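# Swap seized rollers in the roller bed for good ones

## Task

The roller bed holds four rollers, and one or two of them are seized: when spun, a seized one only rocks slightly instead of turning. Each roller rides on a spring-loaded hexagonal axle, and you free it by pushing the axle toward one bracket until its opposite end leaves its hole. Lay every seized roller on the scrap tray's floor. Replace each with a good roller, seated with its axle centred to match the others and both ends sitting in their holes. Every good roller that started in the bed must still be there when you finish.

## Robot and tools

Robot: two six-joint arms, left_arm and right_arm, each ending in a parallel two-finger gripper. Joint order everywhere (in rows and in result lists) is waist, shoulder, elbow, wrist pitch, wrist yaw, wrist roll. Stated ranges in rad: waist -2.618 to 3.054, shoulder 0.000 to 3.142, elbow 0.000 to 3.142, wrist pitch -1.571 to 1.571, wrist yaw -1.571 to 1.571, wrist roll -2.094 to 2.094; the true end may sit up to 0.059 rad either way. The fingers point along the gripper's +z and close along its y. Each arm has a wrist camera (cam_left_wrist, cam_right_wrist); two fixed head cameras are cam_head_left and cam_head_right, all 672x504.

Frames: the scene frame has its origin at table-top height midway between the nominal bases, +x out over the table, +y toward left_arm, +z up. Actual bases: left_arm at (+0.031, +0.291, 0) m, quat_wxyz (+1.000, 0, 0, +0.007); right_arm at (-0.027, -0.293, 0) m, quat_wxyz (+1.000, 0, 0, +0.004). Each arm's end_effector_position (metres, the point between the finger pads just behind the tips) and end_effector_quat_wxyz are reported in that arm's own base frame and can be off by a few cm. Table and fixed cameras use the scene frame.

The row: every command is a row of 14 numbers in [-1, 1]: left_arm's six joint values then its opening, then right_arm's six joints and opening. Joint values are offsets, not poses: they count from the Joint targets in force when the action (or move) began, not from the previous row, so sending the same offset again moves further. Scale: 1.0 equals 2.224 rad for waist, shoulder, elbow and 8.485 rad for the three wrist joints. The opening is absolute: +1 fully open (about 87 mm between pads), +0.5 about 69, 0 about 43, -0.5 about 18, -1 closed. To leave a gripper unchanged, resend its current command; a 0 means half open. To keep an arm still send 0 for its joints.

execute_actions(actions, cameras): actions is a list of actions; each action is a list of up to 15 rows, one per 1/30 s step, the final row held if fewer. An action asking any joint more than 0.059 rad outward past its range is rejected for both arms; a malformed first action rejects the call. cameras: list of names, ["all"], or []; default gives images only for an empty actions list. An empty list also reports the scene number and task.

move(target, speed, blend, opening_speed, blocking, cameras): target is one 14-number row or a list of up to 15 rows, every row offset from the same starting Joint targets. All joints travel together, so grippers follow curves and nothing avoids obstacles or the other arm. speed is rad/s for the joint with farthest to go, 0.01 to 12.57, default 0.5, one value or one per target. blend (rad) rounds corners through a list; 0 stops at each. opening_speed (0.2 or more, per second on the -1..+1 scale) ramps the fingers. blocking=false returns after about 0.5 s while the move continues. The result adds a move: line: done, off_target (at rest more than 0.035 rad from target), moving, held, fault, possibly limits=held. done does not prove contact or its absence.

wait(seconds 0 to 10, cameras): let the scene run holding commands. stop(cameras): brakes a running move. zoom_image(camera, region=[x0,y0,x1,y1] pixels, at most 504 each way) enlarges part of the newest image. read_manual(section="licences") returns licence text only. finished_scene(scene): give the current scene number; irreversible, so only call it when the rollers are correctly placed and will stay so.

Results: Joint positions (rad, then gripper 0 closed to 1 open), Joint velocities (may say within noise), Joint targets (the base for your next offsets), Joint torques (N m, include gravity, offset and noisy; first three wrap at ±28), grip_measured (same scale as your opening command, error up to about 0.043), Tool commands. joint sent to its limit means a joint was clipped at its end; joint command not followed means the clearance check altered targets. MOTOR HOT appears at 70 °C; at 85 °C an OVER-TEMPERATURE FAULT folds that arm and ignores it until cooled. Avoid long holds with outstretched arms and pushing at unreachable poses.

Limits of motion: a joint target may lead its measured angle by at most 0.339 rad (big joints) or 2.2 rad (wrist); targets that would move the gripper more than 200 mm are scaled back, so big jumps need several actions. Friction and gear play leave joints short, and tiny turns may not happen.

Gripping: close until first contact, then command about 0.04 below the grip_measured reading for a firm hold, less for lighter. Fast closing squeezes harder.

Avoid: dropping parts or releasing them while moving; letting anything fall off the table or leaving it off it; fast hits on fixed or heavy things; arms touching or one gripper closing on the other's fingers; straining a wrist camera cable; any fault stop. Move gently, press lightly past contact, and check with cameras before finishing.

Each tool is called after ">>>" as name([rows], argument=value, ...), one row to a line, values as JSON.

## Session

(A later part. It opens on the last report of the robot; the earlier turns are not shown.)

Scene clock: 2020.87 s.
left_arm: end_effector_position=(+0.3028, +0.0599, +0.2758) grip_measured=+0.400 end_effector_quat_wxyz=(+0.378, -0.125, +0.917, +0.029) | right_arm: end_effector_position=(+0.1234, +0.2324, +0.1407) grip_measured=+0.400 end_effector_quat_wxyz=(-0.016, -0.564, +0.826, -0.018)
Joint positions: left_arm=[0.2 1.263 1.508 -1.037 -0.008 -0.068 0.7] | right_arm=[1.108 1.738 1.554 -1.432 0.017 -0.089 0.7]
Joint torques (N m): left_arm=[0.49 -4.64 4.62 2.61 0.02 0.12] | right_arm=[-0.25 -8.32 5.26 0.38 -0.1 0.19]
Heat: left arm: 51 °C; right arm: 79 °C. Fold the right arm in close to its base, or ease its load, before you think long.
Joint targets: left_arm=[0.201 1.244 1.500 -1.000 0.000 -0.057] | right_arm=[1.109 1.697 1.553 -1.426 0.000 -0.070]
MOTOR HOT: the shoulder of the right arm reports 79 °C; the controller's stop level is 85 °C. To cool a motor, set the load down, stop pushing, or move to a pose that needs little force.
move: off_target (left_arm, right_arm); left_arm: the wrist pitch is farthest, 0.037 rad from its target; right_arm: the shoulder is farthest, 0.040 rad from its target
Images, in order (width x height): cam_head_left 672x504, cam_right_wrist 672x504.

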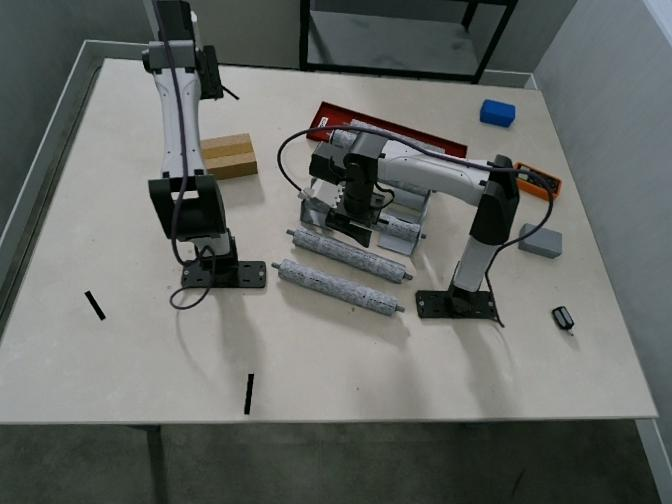

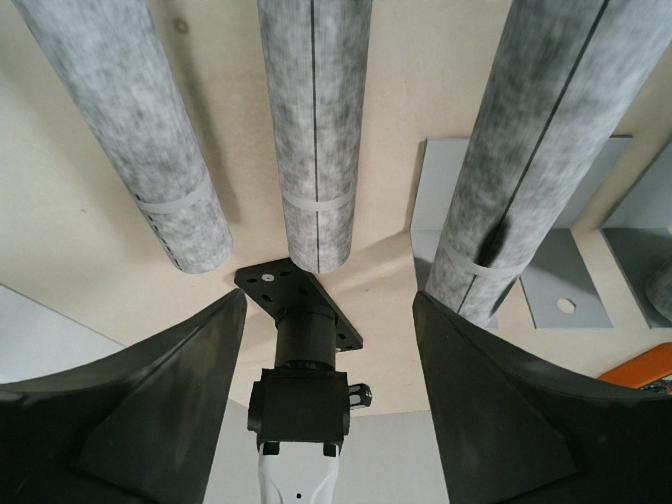

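>>> move(target=[0,0,0,0,0,0,0.4,0,-0.3134,-0.21,0.0,0,0,0.4], speed=0.8, cameras=["cam_right_wrist"])

Scene clock: 2029.03 s.
left_arm: end_effector_position=(+0.3028, +0.0599, +0.2758) grip_measured=+0.400 end_effector_quat_wxyz=(+0.378, -0.125, +0.917, +0.029) | right_arm: end_effector_position=(+0.0650, +0.1153, +0.1634) grip_measured=+0.400 end_effector_quat_wxyz=(+0.099, -0.560, +0.822, +0.045)
Joint positions: left_arm=[0.2 1.263 1.508 -1.037 -0.008 -0.068 0.7] | right_arm=[1.108 1.009 1.088 -1.432 0.017 -0.089 0.7]
Joint torques (N m): left_arm=[0.49 -4.63 4.63 2.61 0.01 0.12] | right_arm=[-0.17 -1.13 5.35 0.92 -0.12 0.2]
Heat: left arm: 51 °C; right arm: 75 °C. Fold the right arm in close to its base, or ease its load, before you think long.
Joint targets: left_arm=[0.201 1.244 1.500 -1.000 0.000 -0.057] | right_arm=[1.109 1.000 1.085 -1.426 0.000 -0.070]
MOTOR HOT: still on. The shoulder of the right arm reports 75 °C.
move: off_target (left_arm); left_arm: the wrist pitch is farthest, 0.037 rad from its target
Images, in order (width x height): cam_right_wrist 672x504.

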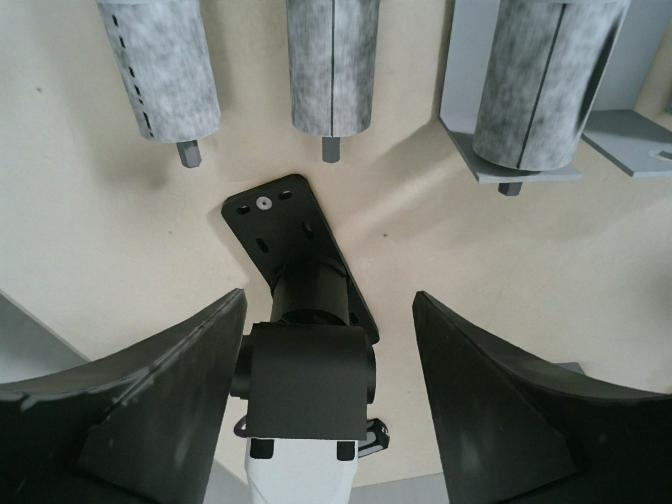

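>>> zoom_image(camera="cam_right_wrist", region=[280, 100, 380, 180])

>>> zoom_image(camera="cam_right_wrist", region=[140, 100, 240, 180])

>>> zoom_image(camera="cam_right_wrist", region=[460, 140, 660, 260])

Scaled by 5.040.

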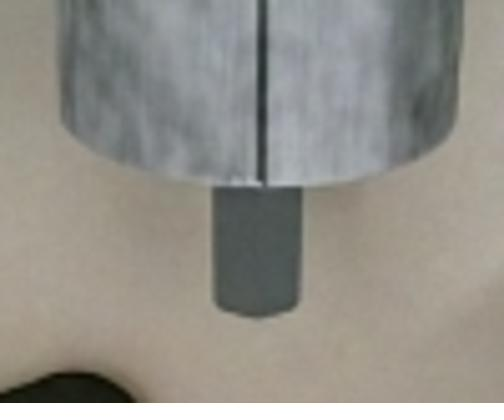

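Scaled by 5.040.

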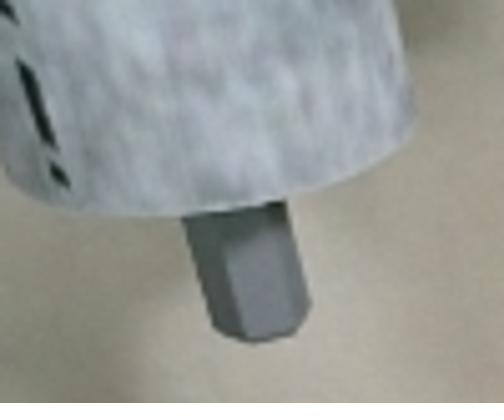

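Scaled by 2.520.

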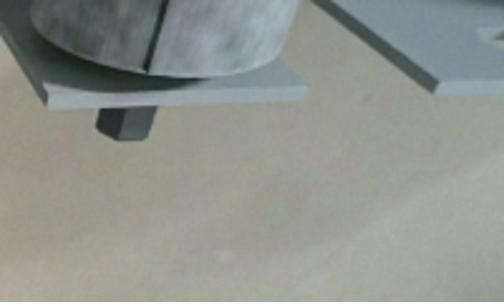

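>>> move(target=[-0.3668,0.1277,-0.0913,-0.0401,0,-0.2132,0.4,0,0,0,0.0,0,0,0.4], speed=0.9, cameras=["cam_left_wrist","cam_head_left"])

Scene clock: 2077.53 s.
left_arm: end_effector_position=(+0.2041, -0.1923, +0.1318) grip_measured=+0.400 end_effector_quat_wxyz=(+0.005, -0.581, +0.814, -0.009) | right_arm: end_effector_position=(+0.0650, +0.1153, +0.1634) grip_measured=+0.400 end_effector_quat_wxyz=(+0.099, -0.560, +0.822, +0.045)
Joint positions: left_arm=[-0.615 1.528 1.304 -1.326 -0.004 -1.854 0.7] | right_arm=[1.108 1.009 1.088 -1.432 0.017 -0.089 0.7]
Joint torques (N m): left_arm=[-0.44 -4.97 4.44 0.33 -0.05 -0.08] | right_arm=[-0.18 -1.14 5.42 0.91 -0.12 0.22]
Heat: left arm: 50 °C; right arm: 52 °C.
Joint targets: left_arm=[-0.615 1.528 1.296 -1.341 0.000 -1.866] | right_arm=[1.109 1.000 1.085 -1.426 0.000 -0.070]
MOTOR HOT: cleared for the motors of the right arm.
move: done
Images, in order (width x height): cam_head_left 672x504, cam_left_wrist 672x504.

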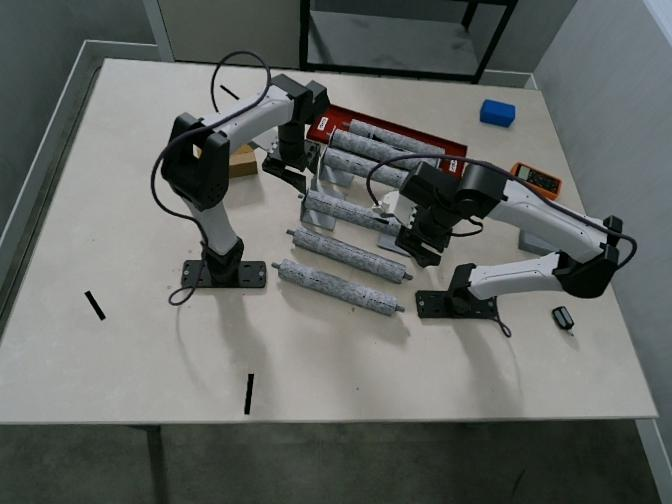

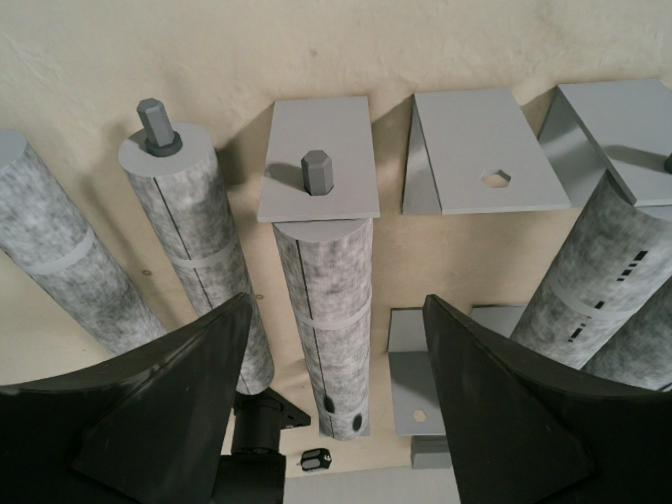

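>>> zoom_image(camera="cam_left_wrist", region=[100, 70, 400, 220])

>>> zoom_image(camera="cam_left_wrist", region=[400, 80, 600, 230])

>>> zoom_image(camera="cam_left_wrist", region=[120, 80, 220, 180])

Scaled by 1.680.

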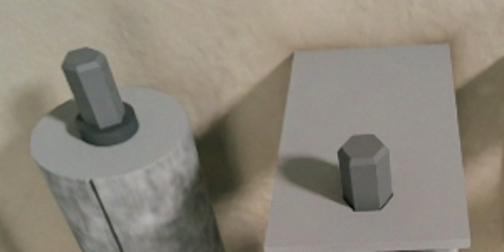

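Scaled by 2.520.

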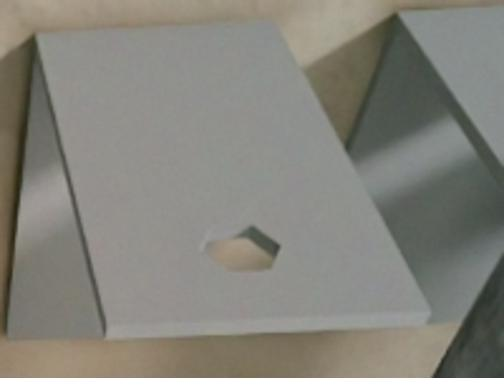

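Scaled by 5.040.

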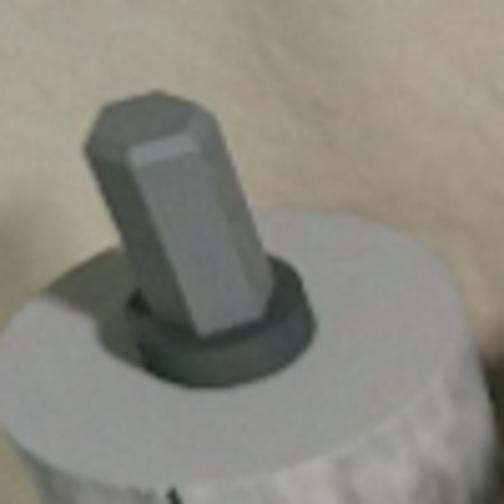

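>>> move(target=[-0.0692,-0.1466,-0.1686,0.006,0,-0.0183,0.4,0,0,0,0.0,0,0,0.4], speed=0.6, cameras=["cam_left_wrist"])

Scene clock: 2139.60 s.
left_arm: end_effector_position=(+0.1123, -0.1597, +0.0992) grip_measured=+0.400 end_effector_quat_wxyz=(-0.001, -0.582, +0.813, +0.013) | right_arm: end_effector_position=(+0.0650, +0.1153, +0.1634) grip_measured=+0.400 end_effector_quat_wxyz=(+0.099, -0.560, +0.822, +0.045)
Joint positions: left_arm=[-0.767 1.217 0.929 -1.309 -0.004 -2.009 0.7] | right_arm=[1.108 1.009 1.088 -1.432 0.017 -0.089 0.7]
Joint torques (N m): left_arm=[-0.64 -3.7 4.26 0.63 -0.05 -0.07] | right_arm=[-0.21 -1.13 5.46 0.93 -0.11 0.2]
Heat: left arm: 41 °C; right arm: 45 °C.
Joint targets: left_arm=[-0.769 1.202 0.921 -1.290 0.000 -2.021] | right_arm=[1.109 1.000 1.085 -1.426 0.000 -0.070]
move: done
Images, in order (width x height): cam_left_wrist 672x504.

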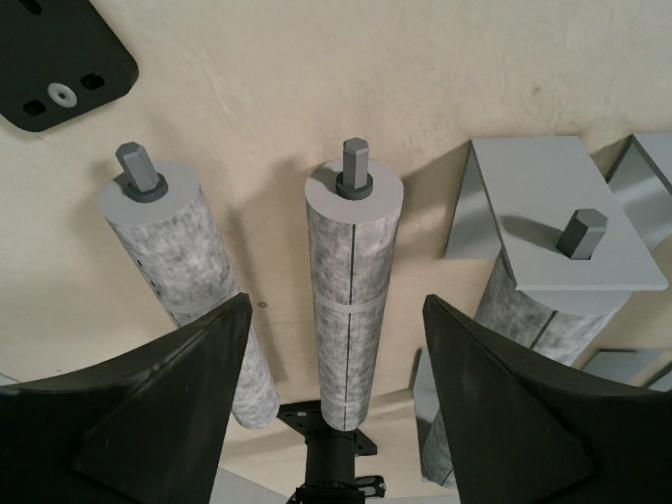

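>>> zoom_image(camera="cam_left_wrist", region=[310, 125, 400, 215])

>>> zoom_image(camera="cam_left_wrist", region=[95, 130, 195, 230])

>>> zoom_image(camera="cam_left_wrist", region=[530, 180, 630, 280])

Scaled by 5.600.

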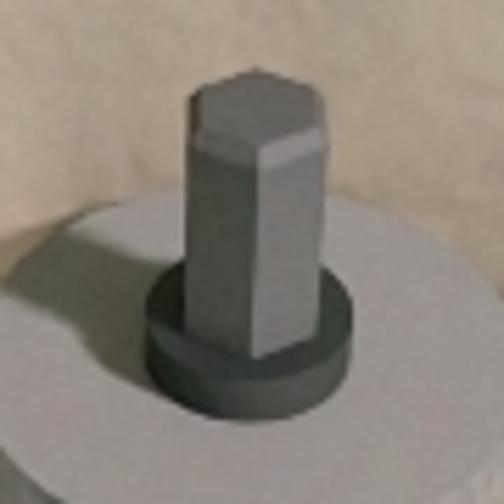

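Scaled by 5.040.

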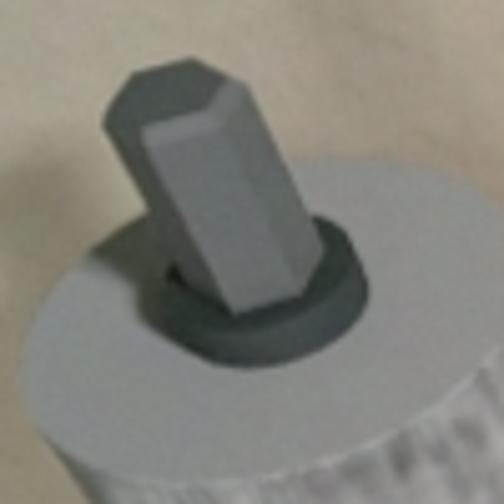

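Scaled by 5.040.

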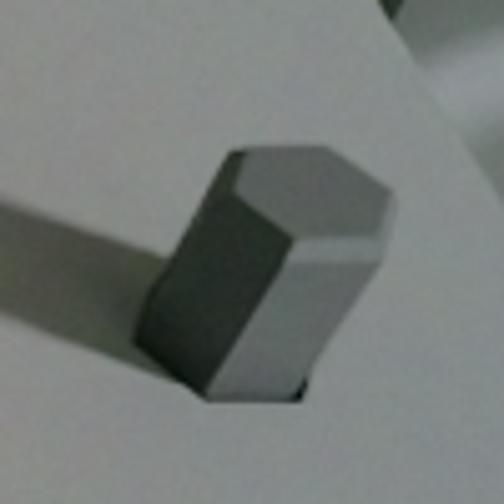

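>>> execute_actions(actions=[])

Scene clock: 2197.33 s.
left_arm: end_effector_position=(+0.1126, -0.1599, +0.0992) grip_measured=+0.400 end_effector_quat_wxyz=(+0.000, -0.582, +0.813, +0.012) | right_arm: end_effector_position=(+0.0650, +0.1153, +0.1634) grip_measured=+0.400 end_effector_quat_wxyz=(+0.099, -0.560, +0.822, +0.045)
Joint positions: left_arm=[-0.767 1.217 0.929 -1.307 -0.004 -2.009 0.7] | right_arm=[1.108 1.009 1.088 -1.432 0.017 -0.089 0.7]
Joint velocities: within noise
Joint torques (N m): left_arm=[-0.64 -3.67 4.27 0.62 -0.05 -0.08] | right_arm=[-0.21 -1.09 5.39 0.92 -0.12 0.2]
Heat: left arm: 38 °C; right arm: 44 °C.
Joint targets: left_arm=[-0.769 1.202 0.921 -1.290 0.000 -2.021] | right_arm=[1.109 1.000 1.085 -1.426 0.000 -0.070]
Tool commands: left_gripper/opening=+0.4 right_gripper/opening=+0.4

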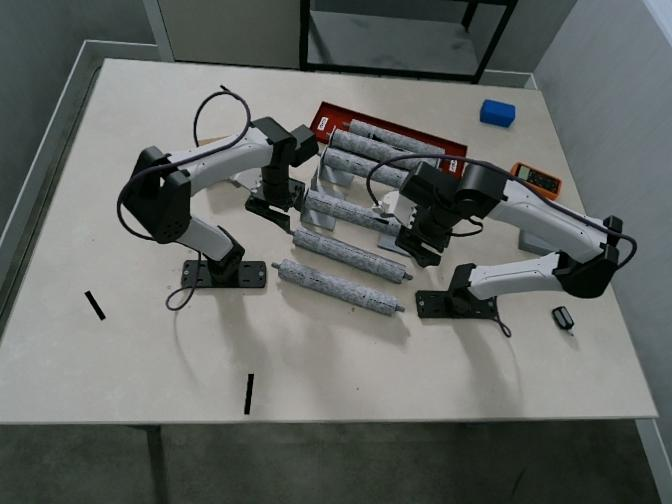

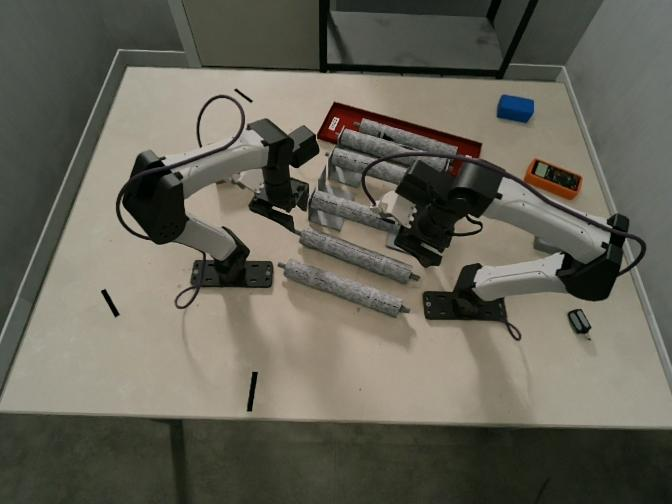

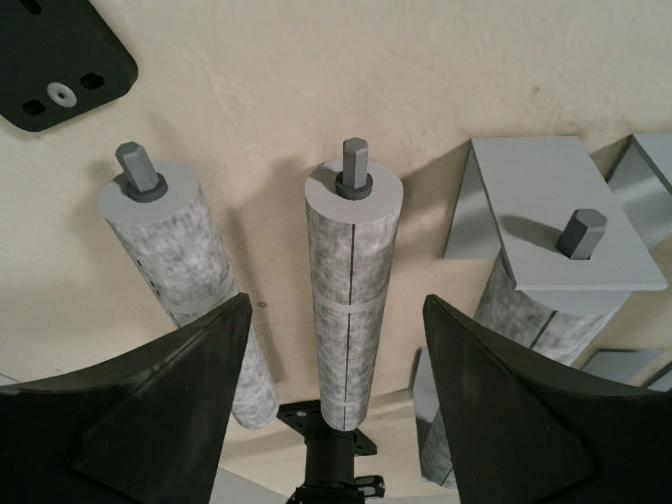

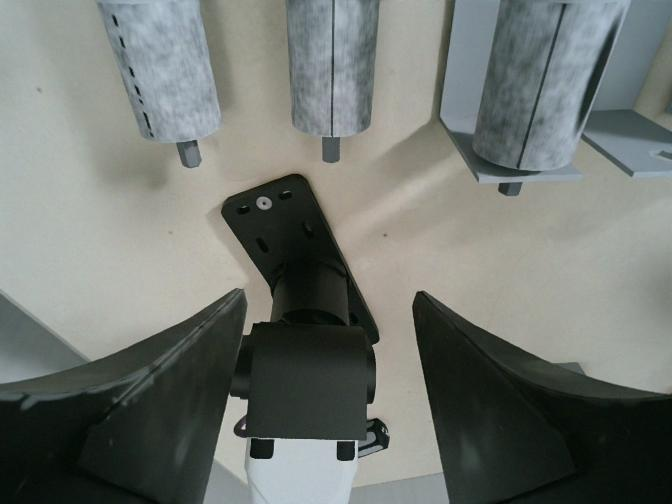

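>>> move([
  [0.1317,-0.0238,0.0845,-0.0284,0,0.0346,0.4,0,0,0,0,0,0,0.4],
  [0.1317,-0.0238,0.0845,-0.0284,0,0.0346,0.4,0.003,0.3822,0.2041,0.0196,0,0.0015,0.4],
], speed=[0.7,0.8], blend=[0.05,0], cameras=["cam_left_wrist","cam_right_wrist"])

Scene clock: 2262.43 s.
left_arm: end_effector_position=(+0.1271, -0.1108, +0.1459) grip_measured=+0.400 end_effector_quat_wxyz=(-0.004, -0.590, +0.807, +0.013) | right_arm: end_effector_position=(+0.1331, +0.2502, +0.0926) grip_measured=+0.400 end_effector_quat_wxyz=(-0.027, -0.558, +0.829, -0.028)
Joint positions: left_arm=[-0.477 1.16 1.08 -1.518 -0.005 -1.739 0.7] | right_arm=[1.107 1.85 1.494 -1.289 0.022 -0.079 0.7]
Joint torques (N m): left_arm=[0.44 -2.86 7.49 0.26 -0.07 0.11] | right_arm=[0.32 -5.67 9.44 0.52 -0.08 0.22]
Heat: left arm: 37 °C; right arm: 43 °C.
Joint targets: left_arm=[-0.476 1.149 1.109 -1.531 0.000 -1.728] | right_arm=[1.115 1.850 1.539 -1.260 0.000 -0.057]
move: off_target (right_arm); right_arm: the elbow is farthest, 0.045 rad from its target
Images, in order (width x height): cam_left_wrist 672x504, cam_right_wrist 672x504.

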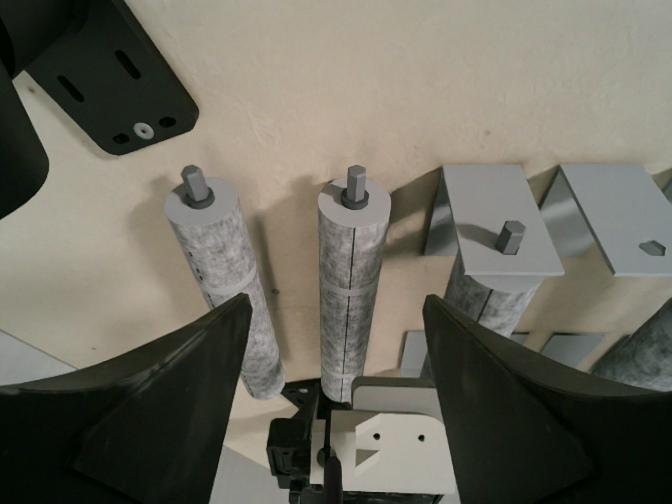

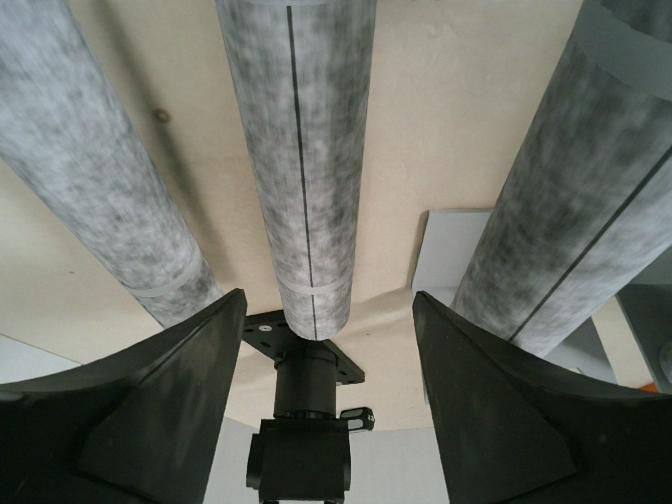

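>>> move(target=[0,0,0,0,0,0,0.4,0.0067,0.0099,-0.0589,0.0212,0,0.0016,0.4], speed=0.5, cameras=["cam_left_wrist","cam_right_wrist"])

Scene clock: 2288.83 s.
left_arm: end_effector_position=(+0.1267, -0.1104, +0.1458) grip_measured=+0.400 end_effector_quat_wxyz=(-0.003, -0.589, +0.808, +0.014) | right_arm: end_effector_position=(+0.1342, +0.2626, +0.0624) grip_measured=+0.400 end_effector_quat_wxyz=(-0.007, -0.559, +0.829, -0.016)
Joint positions: left_arm=[-0.477 1.16 1.08 -1.519 -0.007 -1.736 0.7] | right_arm=[1.121 1.868 1.407 -1.137 0.022 -0.066 0.7]
Joint torques (N m): left_arm=[0.43 -2.84 7.49 0.28 -0.08 0.11] | right_arm=[0.34 -5.63 5.49 0.95 -0.11 0.25]
Heat: left arm: 40 °C; right arm: 45 °C.
Joint targets: left_arm=[-0.476 1.149 1.109 -1.531 0.000 -1.728] | right_arm=[1.130 1.872 1.408 -1.080 0.000 -0.043]
move: off_target (right_arm); right_arm: the wrist pitch is farthest, 0.057 rad from its target
Images, in order (width x height): cam_left_wrist 672x504, cam_right_wrist 672x504.

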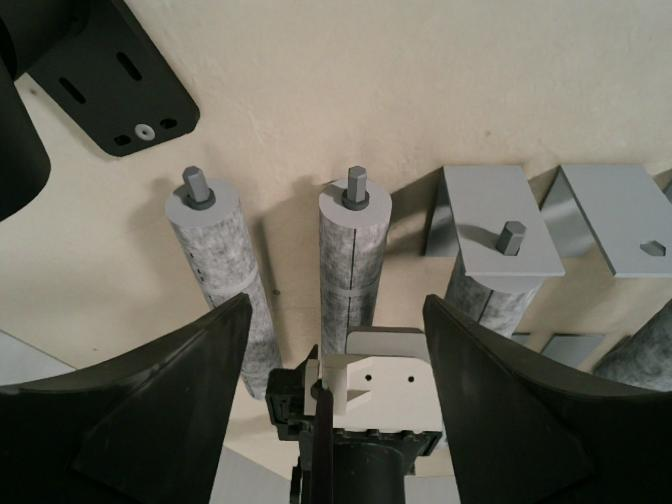

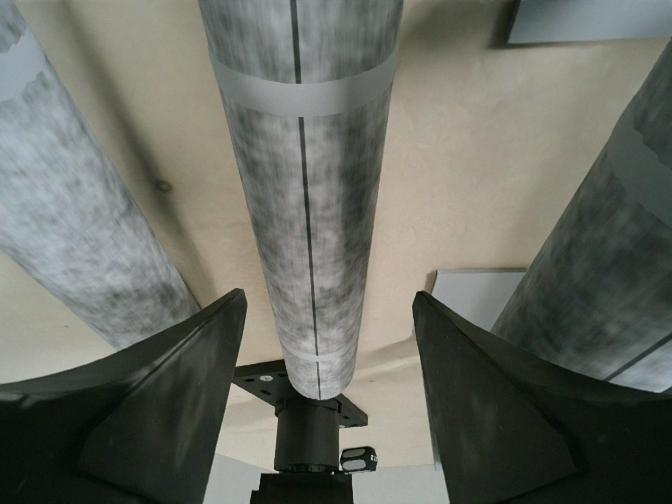

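>>> move(target=[0,0,0,0,0,0,0.4,0.0067,0.013,-0.0328,0.0153,0,0.0015,0.4], speed=0.3, cameras=["cam_left_wrist","cam_right_wrist"])

Scene clock: 2295.60 s.
left_arm: end_effector_position=(+0.1261, -0.1113, +0.1461) grip_measured=+0.400 end_effector_quat_wxyz=(-0.006, -0.587, +0.810, +0.013) | right_arm: end_effector_position=(+0.1339, +0.2732, +0.0343) grip_measured=+0.400 end_effector_quat_wxyz=(+0.009, -0.558, +0.829, -0.007)
Joint positions: left_arm=[-0.477 1.16 1.08 -1.519 -0.001 -1.731 0.7] | right_arm=[1.134 1.896 1.334 -1.001 0.022 -0.051 0.7]
Joint torques (N m): left_arm=[0.42 -2.84 7.5 0.27 -0.07 0.1] | right_arm=[0.2 -5.7 5.35 0.96 -0.1 0.2]
Heat: left arm: 40 °C; right arm: 45 °C.
Joint targets: left_arm=[-0.476 1.149 1.109 -1.531 0.000 -1.728] | right_arm=[1.145 1.901 1.335 -0.950 0.000 -0.031]
move: off_target (right_arm); right_arm: the wrist pitch is farthest, 0.051 rad from its target
Images, in order (width x height): cam_left_wrist 672x504, cam_right_wrist 672x504.

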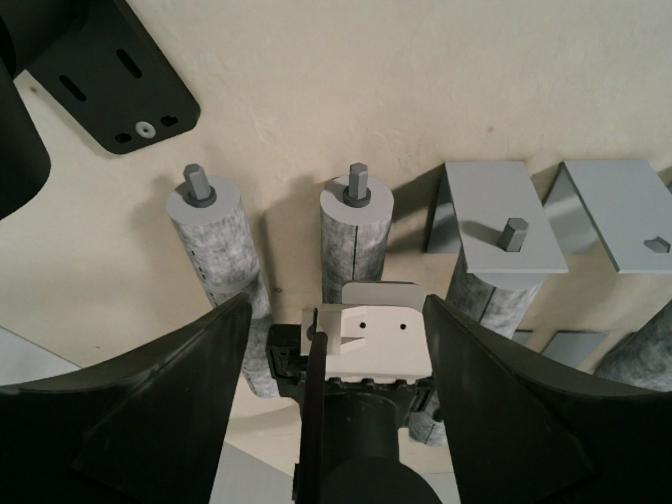

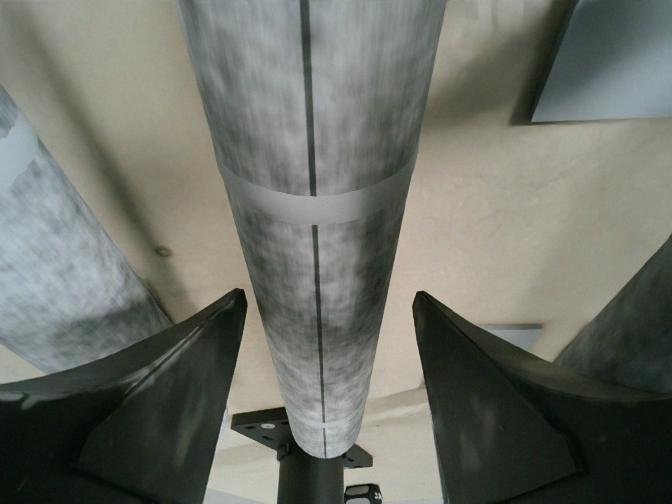

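>>> move(target=[0,0,0,0,0,0,0.4,0,0,0,0,0,0,0.2], speed=0.3, opening_speed=0.3, cameras=["cam_left_wrist","cam_right_wrist"])

>>> move(target=[0,0,0,0,0,0,0.4,-0.0202,0,0,0,0,0,0.2], speed=0.06, cameras=["cam_left_wrist","cam_right_wrist"])

Scene clock: 2313.70 s.
left_arm: end_effector_position=(+0.1261, -0.1113, +0.1461) grip_measured=+0.400 end_effector_quat_wxyz=(-0.006, -0.587, +0.810, +0.013) | right_arm: end_effector_position=(+0.1339, +0.2732, +0.0343) grip_measured=+0.200 end_effector_quat_wxyz=(+0.009, -0.558, +0.829, -0.007)
Joint positions: left_arm=[-0.477 1.16 1.08 -1.519 -0.001 -1.731 0.7] | right_arm=[1.134 1.896 1.334 -1.001 0.022 -0.051 0.6]
Joint torques (N m): left_arm=[0.43 -2.85 7.51 0.27 -0.07 0.11] | right_arm=[0.36 -5.68 5.34 0.96 -0.11 0.21]
Heat: left arm: 41 °C; right arm: 44 °C.
Joint targets: left_arm=[-0.476 1.149 1.109 -1.531 0.000 -1.728] | right_arm=[1.145 1.901 1.335 -0.950 0.000 -0.031]
move: off_target (right_arm); right_arm: the wrist pitch is farthest, 0.051 rad from its target
Images, in order (width x height): cam_left_wrist 672x504, cam_right_wrist 672x504.

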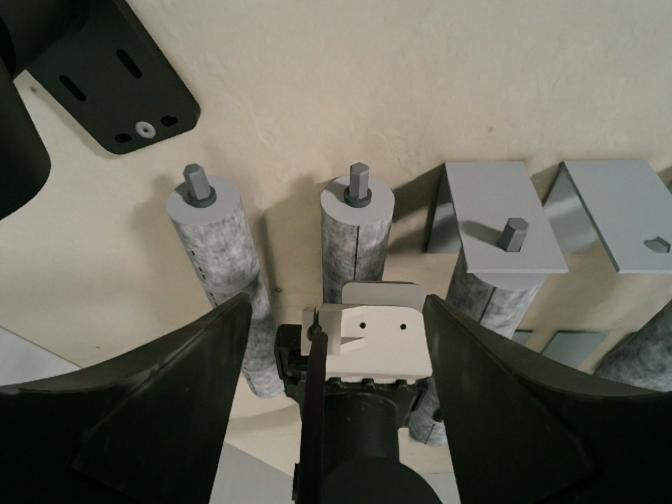

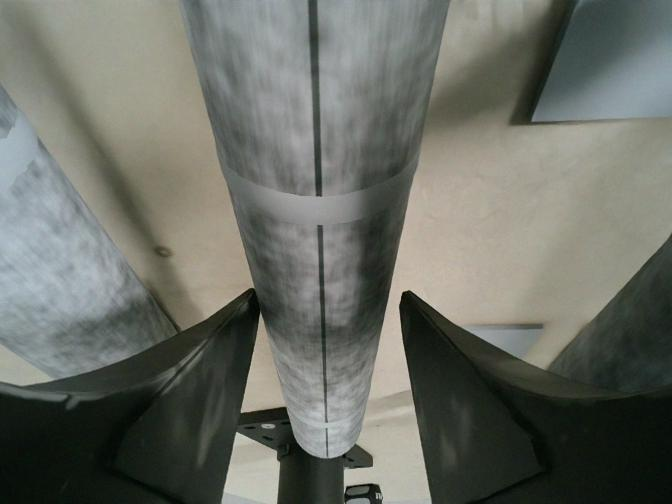

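Scene clock: 2314.73 s.
left_arm: end_effector_position=(+0.1261, -0.1113, +0.1461) grip_measured=+0.400 end_effector_quat_wxyz=(-0.006, -0.587, +0.810, +0.013) | right_arm: end_effector_position=(+0.1405, +0.2703, +0.0342) grip_measured=+0.200 end_effector_quat_wxyz=(+0.009, -0.548, +0.837, -0.006)
Joint positions: left_arm=[-0.477 1.16 1.08 -1.519 -0.001 -1.731 0.7] | right_arm=[1.11 1.896 1.334 -0.999 0.02 -0.049 0.6]
Joint torques (N m): left_arm=[0.43 -2.84 7.51 0.28 -0.07 0.11] | right_arm=[-0.64 -5.72 5.35 0.96 -0.09 0.2]
Heat: left arm: 41 °C; right arm: 44 °C.
Joint targets: left_arm=[-0.476 1.149 1.109 -1.531 0.000 -1.728] | right_arm=[1.100 1.901 1.335 -0.950 0.000 -0.031]
move: off_target (right_arm); right_arm: the wrist pitch is farthest, 0.049 rad from its target
Images, in order (width x height): cam_left_wrist 672x504, cam_right_wrist 672x504.

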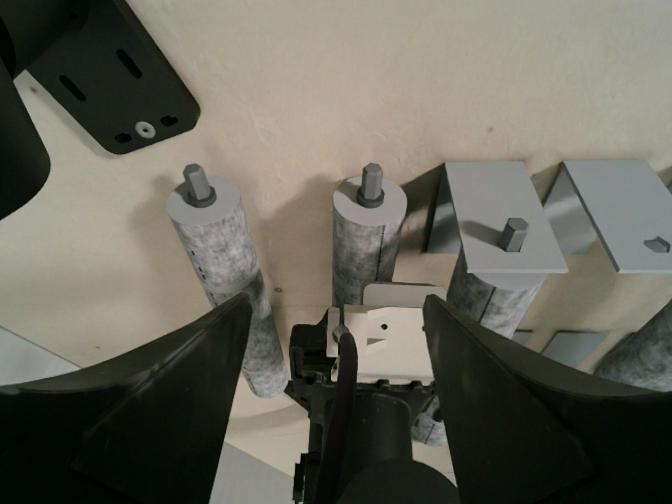

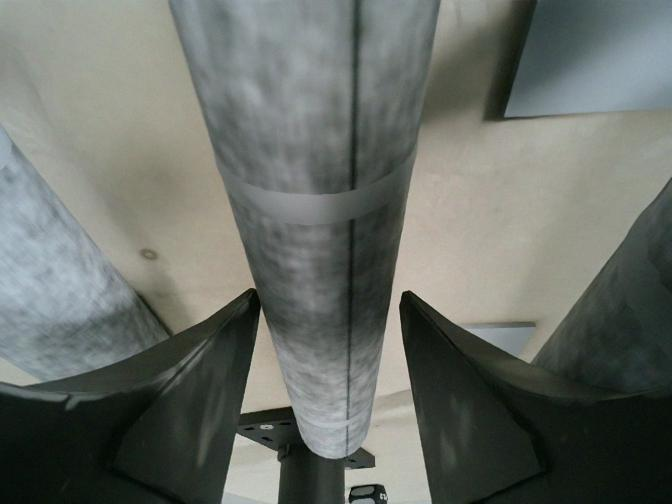

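>>> zoom_image(camera="cam_left_wrist", region=[320, 140, 440, 230])

Scaled by 4.200.

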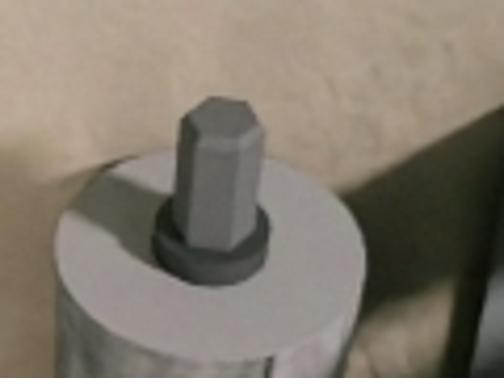

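>>> move(target=[0,0,0,0,0,0,0.4,-0.0099,0,0,0,0,0,0.2], speed=0.06, cameras=["cam_left_wrist","cam_right_wrist"])

>>> zoom_image(camera="cam_left_wrist", region=[320, 140, 440, 230])

Scene clock: 2355.27 s.
left_arm: end_effector_position=(+0.1261, -0.1113, +0.1461) grip_measured=+0.400 end_effector_quat_wxyz=(-0.006, -0.587, +0.810, +0.013) | right_arm: end_effector_position=(+0.1459, +0.2687, +0.0340) grip_measured=+0.200 end_effector_quat_wxyz=(+0.011, -0.539, +0.842, -0.004)
Joint positions: left_arm=[-0.477 1.16 1.08 -1.519 -0.001 -1.731 0.7] | right_arm=[1.09 1.896 1.334 -0.995 0.017 -0.049 0.6]
Joint torques (N m): left_arm=[0.43 -2.84 7.49 0.27 -0.07 0.11] | right_arm=[-0.8 -5.72 5.31 0.91 -0.09 0.22]
Heat: left arm: 42 °C; right arm: 44 °C.
Joint targets: left_arm=[-0.476 1.149 1.109 -1.531 0.000 -1.728] | right_arm=[1.078 1.901 1.335 -0.950 0.000 -0.031]
move: off_target (right_arm); right_arm: the wrist pitch is farthest, 0.045 rad from its target
Images, in order (width x height): cam_left_wrist 672x504, cam_right_wrist 672x504.

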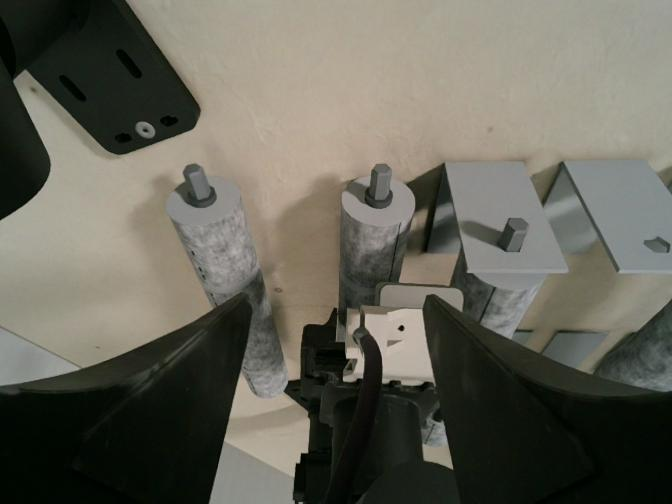

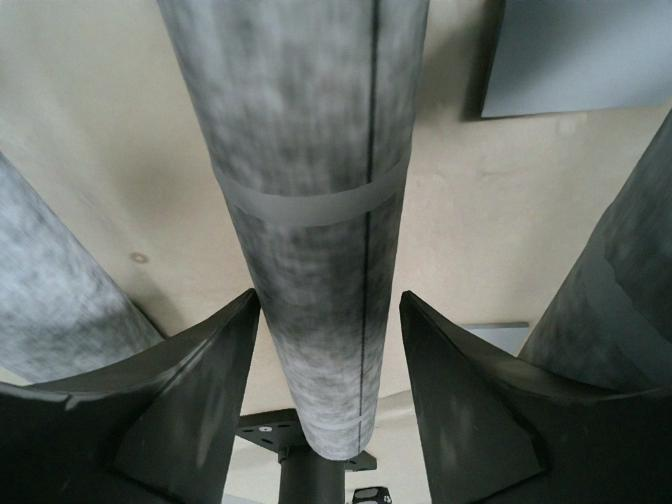

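Scaled by 4.200.

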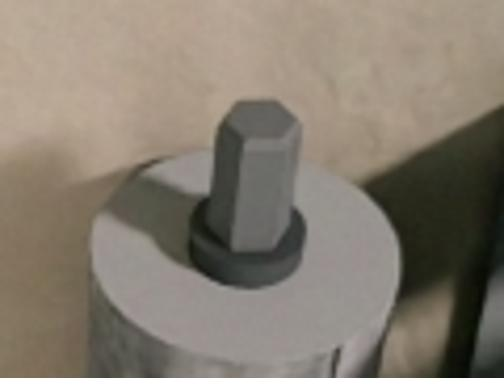

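>>> zoom_image(camera="cam_left_wrist", region=[460, 190, 580, 280])

Scaled by 4.200.

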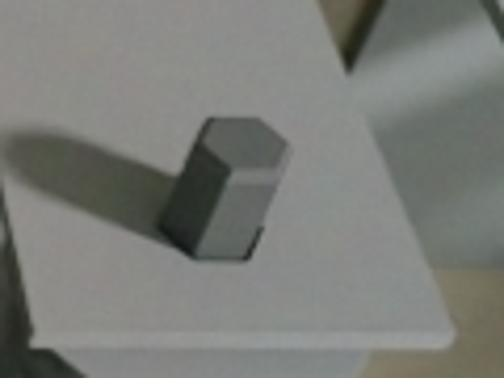

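>>> move([
  [0,0,0,0,0,0,0.4,0.002,0,0,0,0,0,0.4],
  [0,0,0,0,0,0,0.4,-0.0027,-0.067,-0.0872,0.0059,0,-0.0093,0.4],
], speed=0.2, opening_speed=0.5, cameras=["cam_left_wrist","cam_right_wrist"])

Scene clock: 2398.97 s.
left_arm: end_effector_position=(+0.1260, -0.1112, +0.1461) grip_measured=+0.400 end_effector_quat_wxyz=(-0.006, -0.586, +0.810, +0.013) | right_arm: end_effector_position=(+0.1233, +0.2378, +0.0216) grip_measured=+0.400 end_effector_quat_wxyz=(-0.006, -0.565, +0.825, +0.008)
Joint positions: left_arm=[-0.477 1.16 1.08 -1.519 -0.001 -1.73 0.7] | right_arm=[1.096 1.795 1.147 -0.927 -0.02 -0.106 0.7]
Joint torques (N m): left_arm=[0.43 -2.84 7.49 0.27 -0.07 0.1] | right_arm=[-1.58 -8.46 4.66 0.69 0.19 -0.01]
Heat: left arm: 43 °C; right arm: 44 °C.
Joint targets: left_arm=[-0.476 1.149 1.109 -1.531 0.000 -1.728] | right_arm=[1.072 1.752 1.141 -0.900 0.000 -0.109]
move: off_target (right_arm); right_arm: the shoulder is farthest, 0.043 rad from its target
Images, in order (width x height): cam_left_wrist 672x504, cam_right_wrist 672x504.

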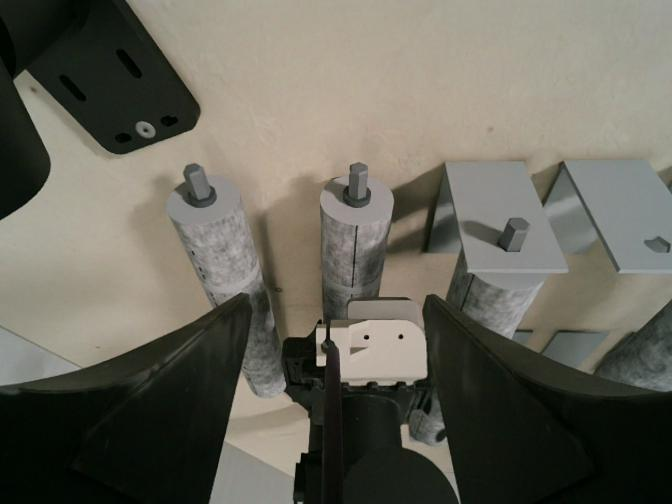

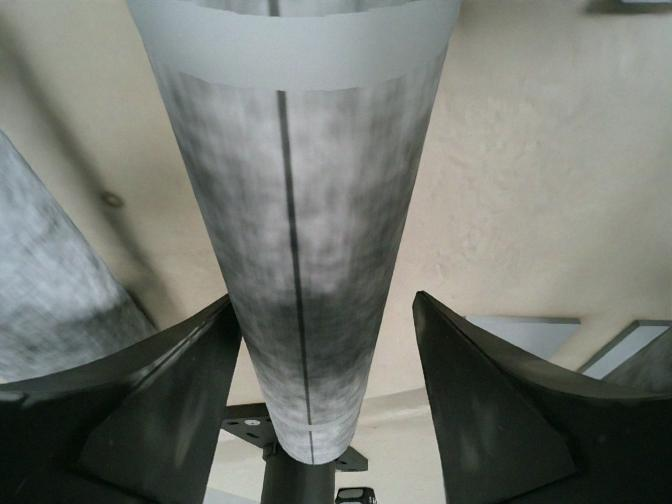

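>>> move(target=[0,0,0,0,0,0,0.4,0.0238,0,0,0,0,0,0.4], speed=0.2, cameras=["cam_right_wrist"])

Scene clock: 2437.90 s.
left_arm: end_effector_position=(+0.1260, -0.1112, +0.1461) grip_measured=+0.400 end_effector_quat_wxyz=(-0.006, -0.586, +0.810, +0.013) | right_arm: end_effector_position=(+0.1181, +0.2398, +0.0214) grip_measured=+0.400 end_effector_quat_wxyz=(-0.005, -0.577, +0.817, +0.003)
Joint positions: left_arm=[-0.477 1.16 1.08 -1.519 -0.001 -1.73 0.7] | right_arm=[1.124 1.795 1.146 -0.927 -0.009 -0.106 0.7]
Joint torques (N m): left_arm=[0.44 -2.84 7.49 0.28 -0.07 0.1] | right_arm=[0.21 -8.5 4.7 0.7 0.16 -0.01]
Heat: left arm: 43 °C; right arm: 49 °C.
Joint targets: left_arm=[-0.476 1.149 1.109 -1.531 0.000 -1.728] | right_arm=[1.125 1.752 1.141 -0.900 0.000 -0.109]
move: off_target (right_arm); right_arm: the shoulder is farthest, 0.043 rad from its target
Images, in order (width x height): cam_right_wrist 672x504.

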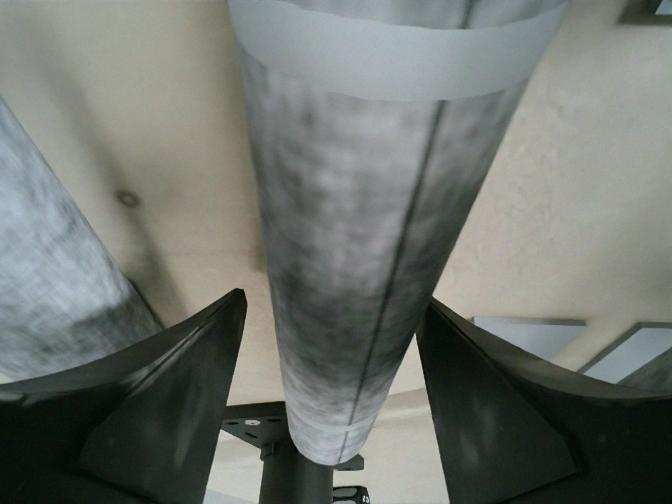

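>>> wait(seconds=0.2, cameras=["cam_left_wrist","cam_right_wrist"])

>>> zoom_image(camera="cam_left_wrist", region=[320, 140, 440, 230])

Scene clock: 2443.63 s.
left_arm: end_effector_position=(+0.1260, -0.1112, +0.1461) grip_measured=+0.400 end_effector_quat_wxyz=(-0.006, -0.586, +0.810, +0.013) | right_arm: end_effector_position=(+0.1180, +0.2399, +0.0214) grip_measured=+0.400 end_effector_quat_wxyz=(-0.005, -0.576, +0.818, +0.003)
Joint positions: left_arm=[-0.477 1.16 1.08 -1.519 -0.001 -1.73 0.7] | right_arm=[1.124 1.795 1.146 -0.927 -0.009 -0.103 0.7]
Joint torques (N m): left_arm=[0.42 -2.84 7.49 0.28 -0.07 0.1] | right_arm=[0.18 -8.51 4.72 0.68 0.15 -0.02]
Heat: left arm: 43 °C; right arm: 49 °C.
Joint targets: left_arm=[-0.476 1.149 1.109 -1.531 0.000 -1.728] | right_arm=[1.125 1.752 1.141 -0.900 0.000 -0.109]
Tool commands: left_gripper/opening=+0.4 right_gripper/opening=+0.4
wait: 0.20 s; at rest from the start
Images, in order (width x height): cam_left_wrist 672x504, cam_right_wrist 672x504.

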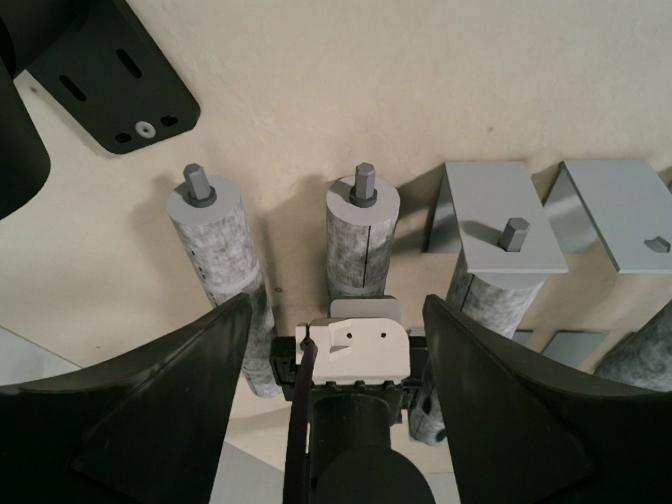

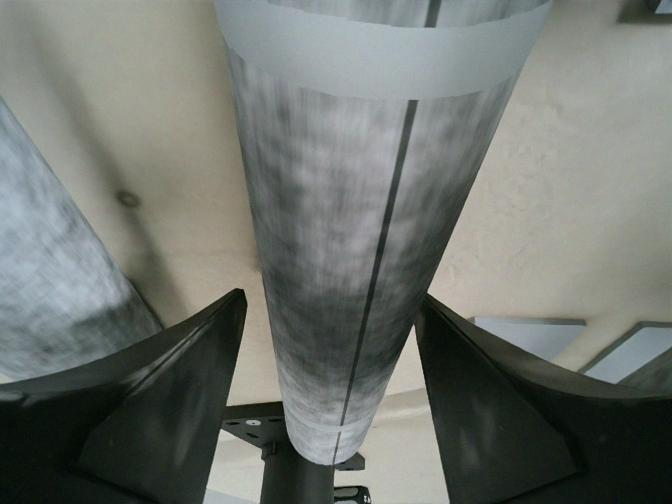

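Scaled by 4.200.

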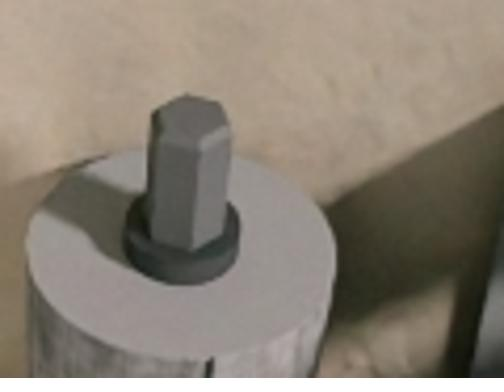

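>>> move([
  [0,0,0,0,0,0,0.4,-0.0099,0,0,0,0,0.0033,0.25],
  [0,0,0,0,0,0,0.4,-0.0099,0,0,0,0,0.0033,-0.08],
], speed=0.1, opening_speed=0.4, cameras=["cam_left_wrist","cam_right_wrist"])

>>> zoom_image(camera="cam_left_wrist", region=[320, 140, 440, 230])

Scene clock: 2457.60 s.
left_arm: end_effector_position=(+0.1260, -0.1112, +0.1461) grip_measured=+0.400 end_effector_quat_wxyz=(-0.006, -0.586, +0.810, +0.013) | right_arm: end_effector_position=(+0.1219, +0.2379, +0.0214) grip_measured=+0.088 end_effector_quat_wxyz=(-0.005, -0.565, +0.825, +0.003)
Joint positions: left_arm=[-0.477 1.16 1.08 -1.519 -0.001 -1.73 0.7] | right_arm=[1.105 1.795 1.146 -0.927 -0.011 -0.095 0.544]
Joint torques (N m): left_arm=[0.44 -2.82 7.5 0.28 -0.07 0.1] | right_arm=[-0.65 -8.55 4.7 0.68 0.16 0.2]
Heat: left arm: 43 °C; right arm: 50 °C.
Joint targets: left_arm=[-0.476 1.149 1.109 -1.531 0.000 -1.728] | right_arm=[1.103 1.752 1.141 -0.900 0.000 -0.081]
move: off_target (right_arm); target 2's new numbers were sent with right_arm's shoulder 0.043 rad from that target; right_arm: the shoulder is farthest, 0.043 rad from its target
Images, in order (width x height): cam_left_wrist 672x504, cam_right_wrist 672x504.

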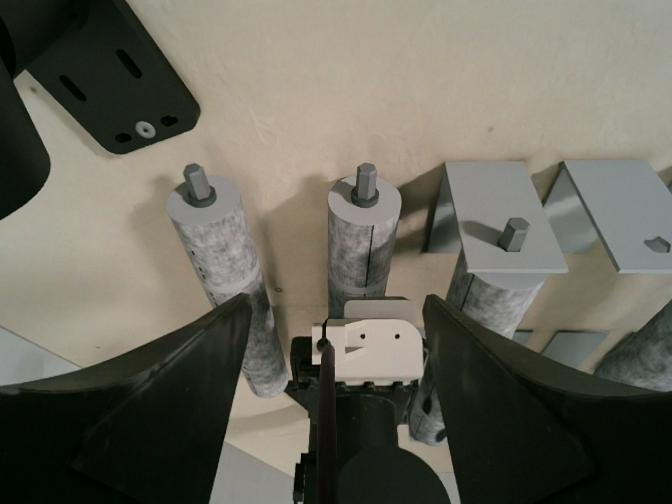

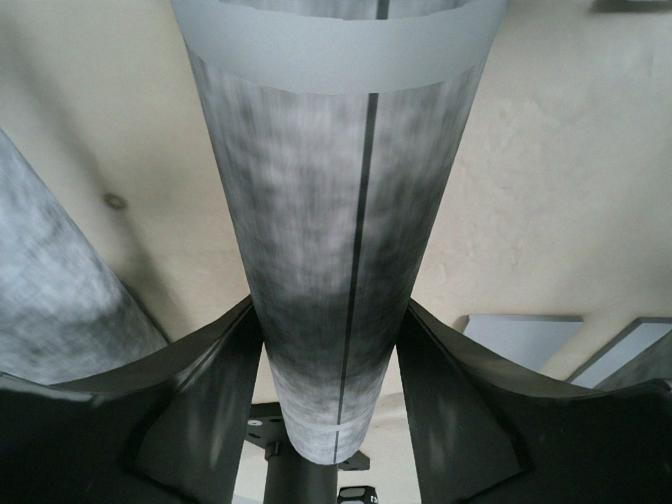

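Scaled by 4.200.

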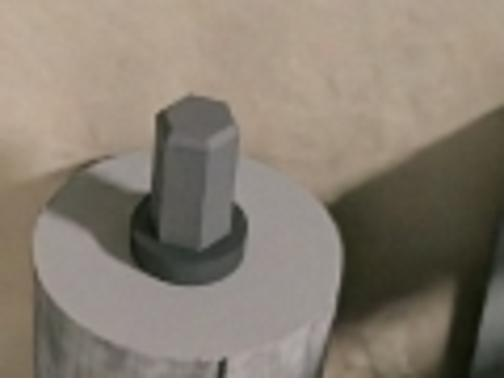

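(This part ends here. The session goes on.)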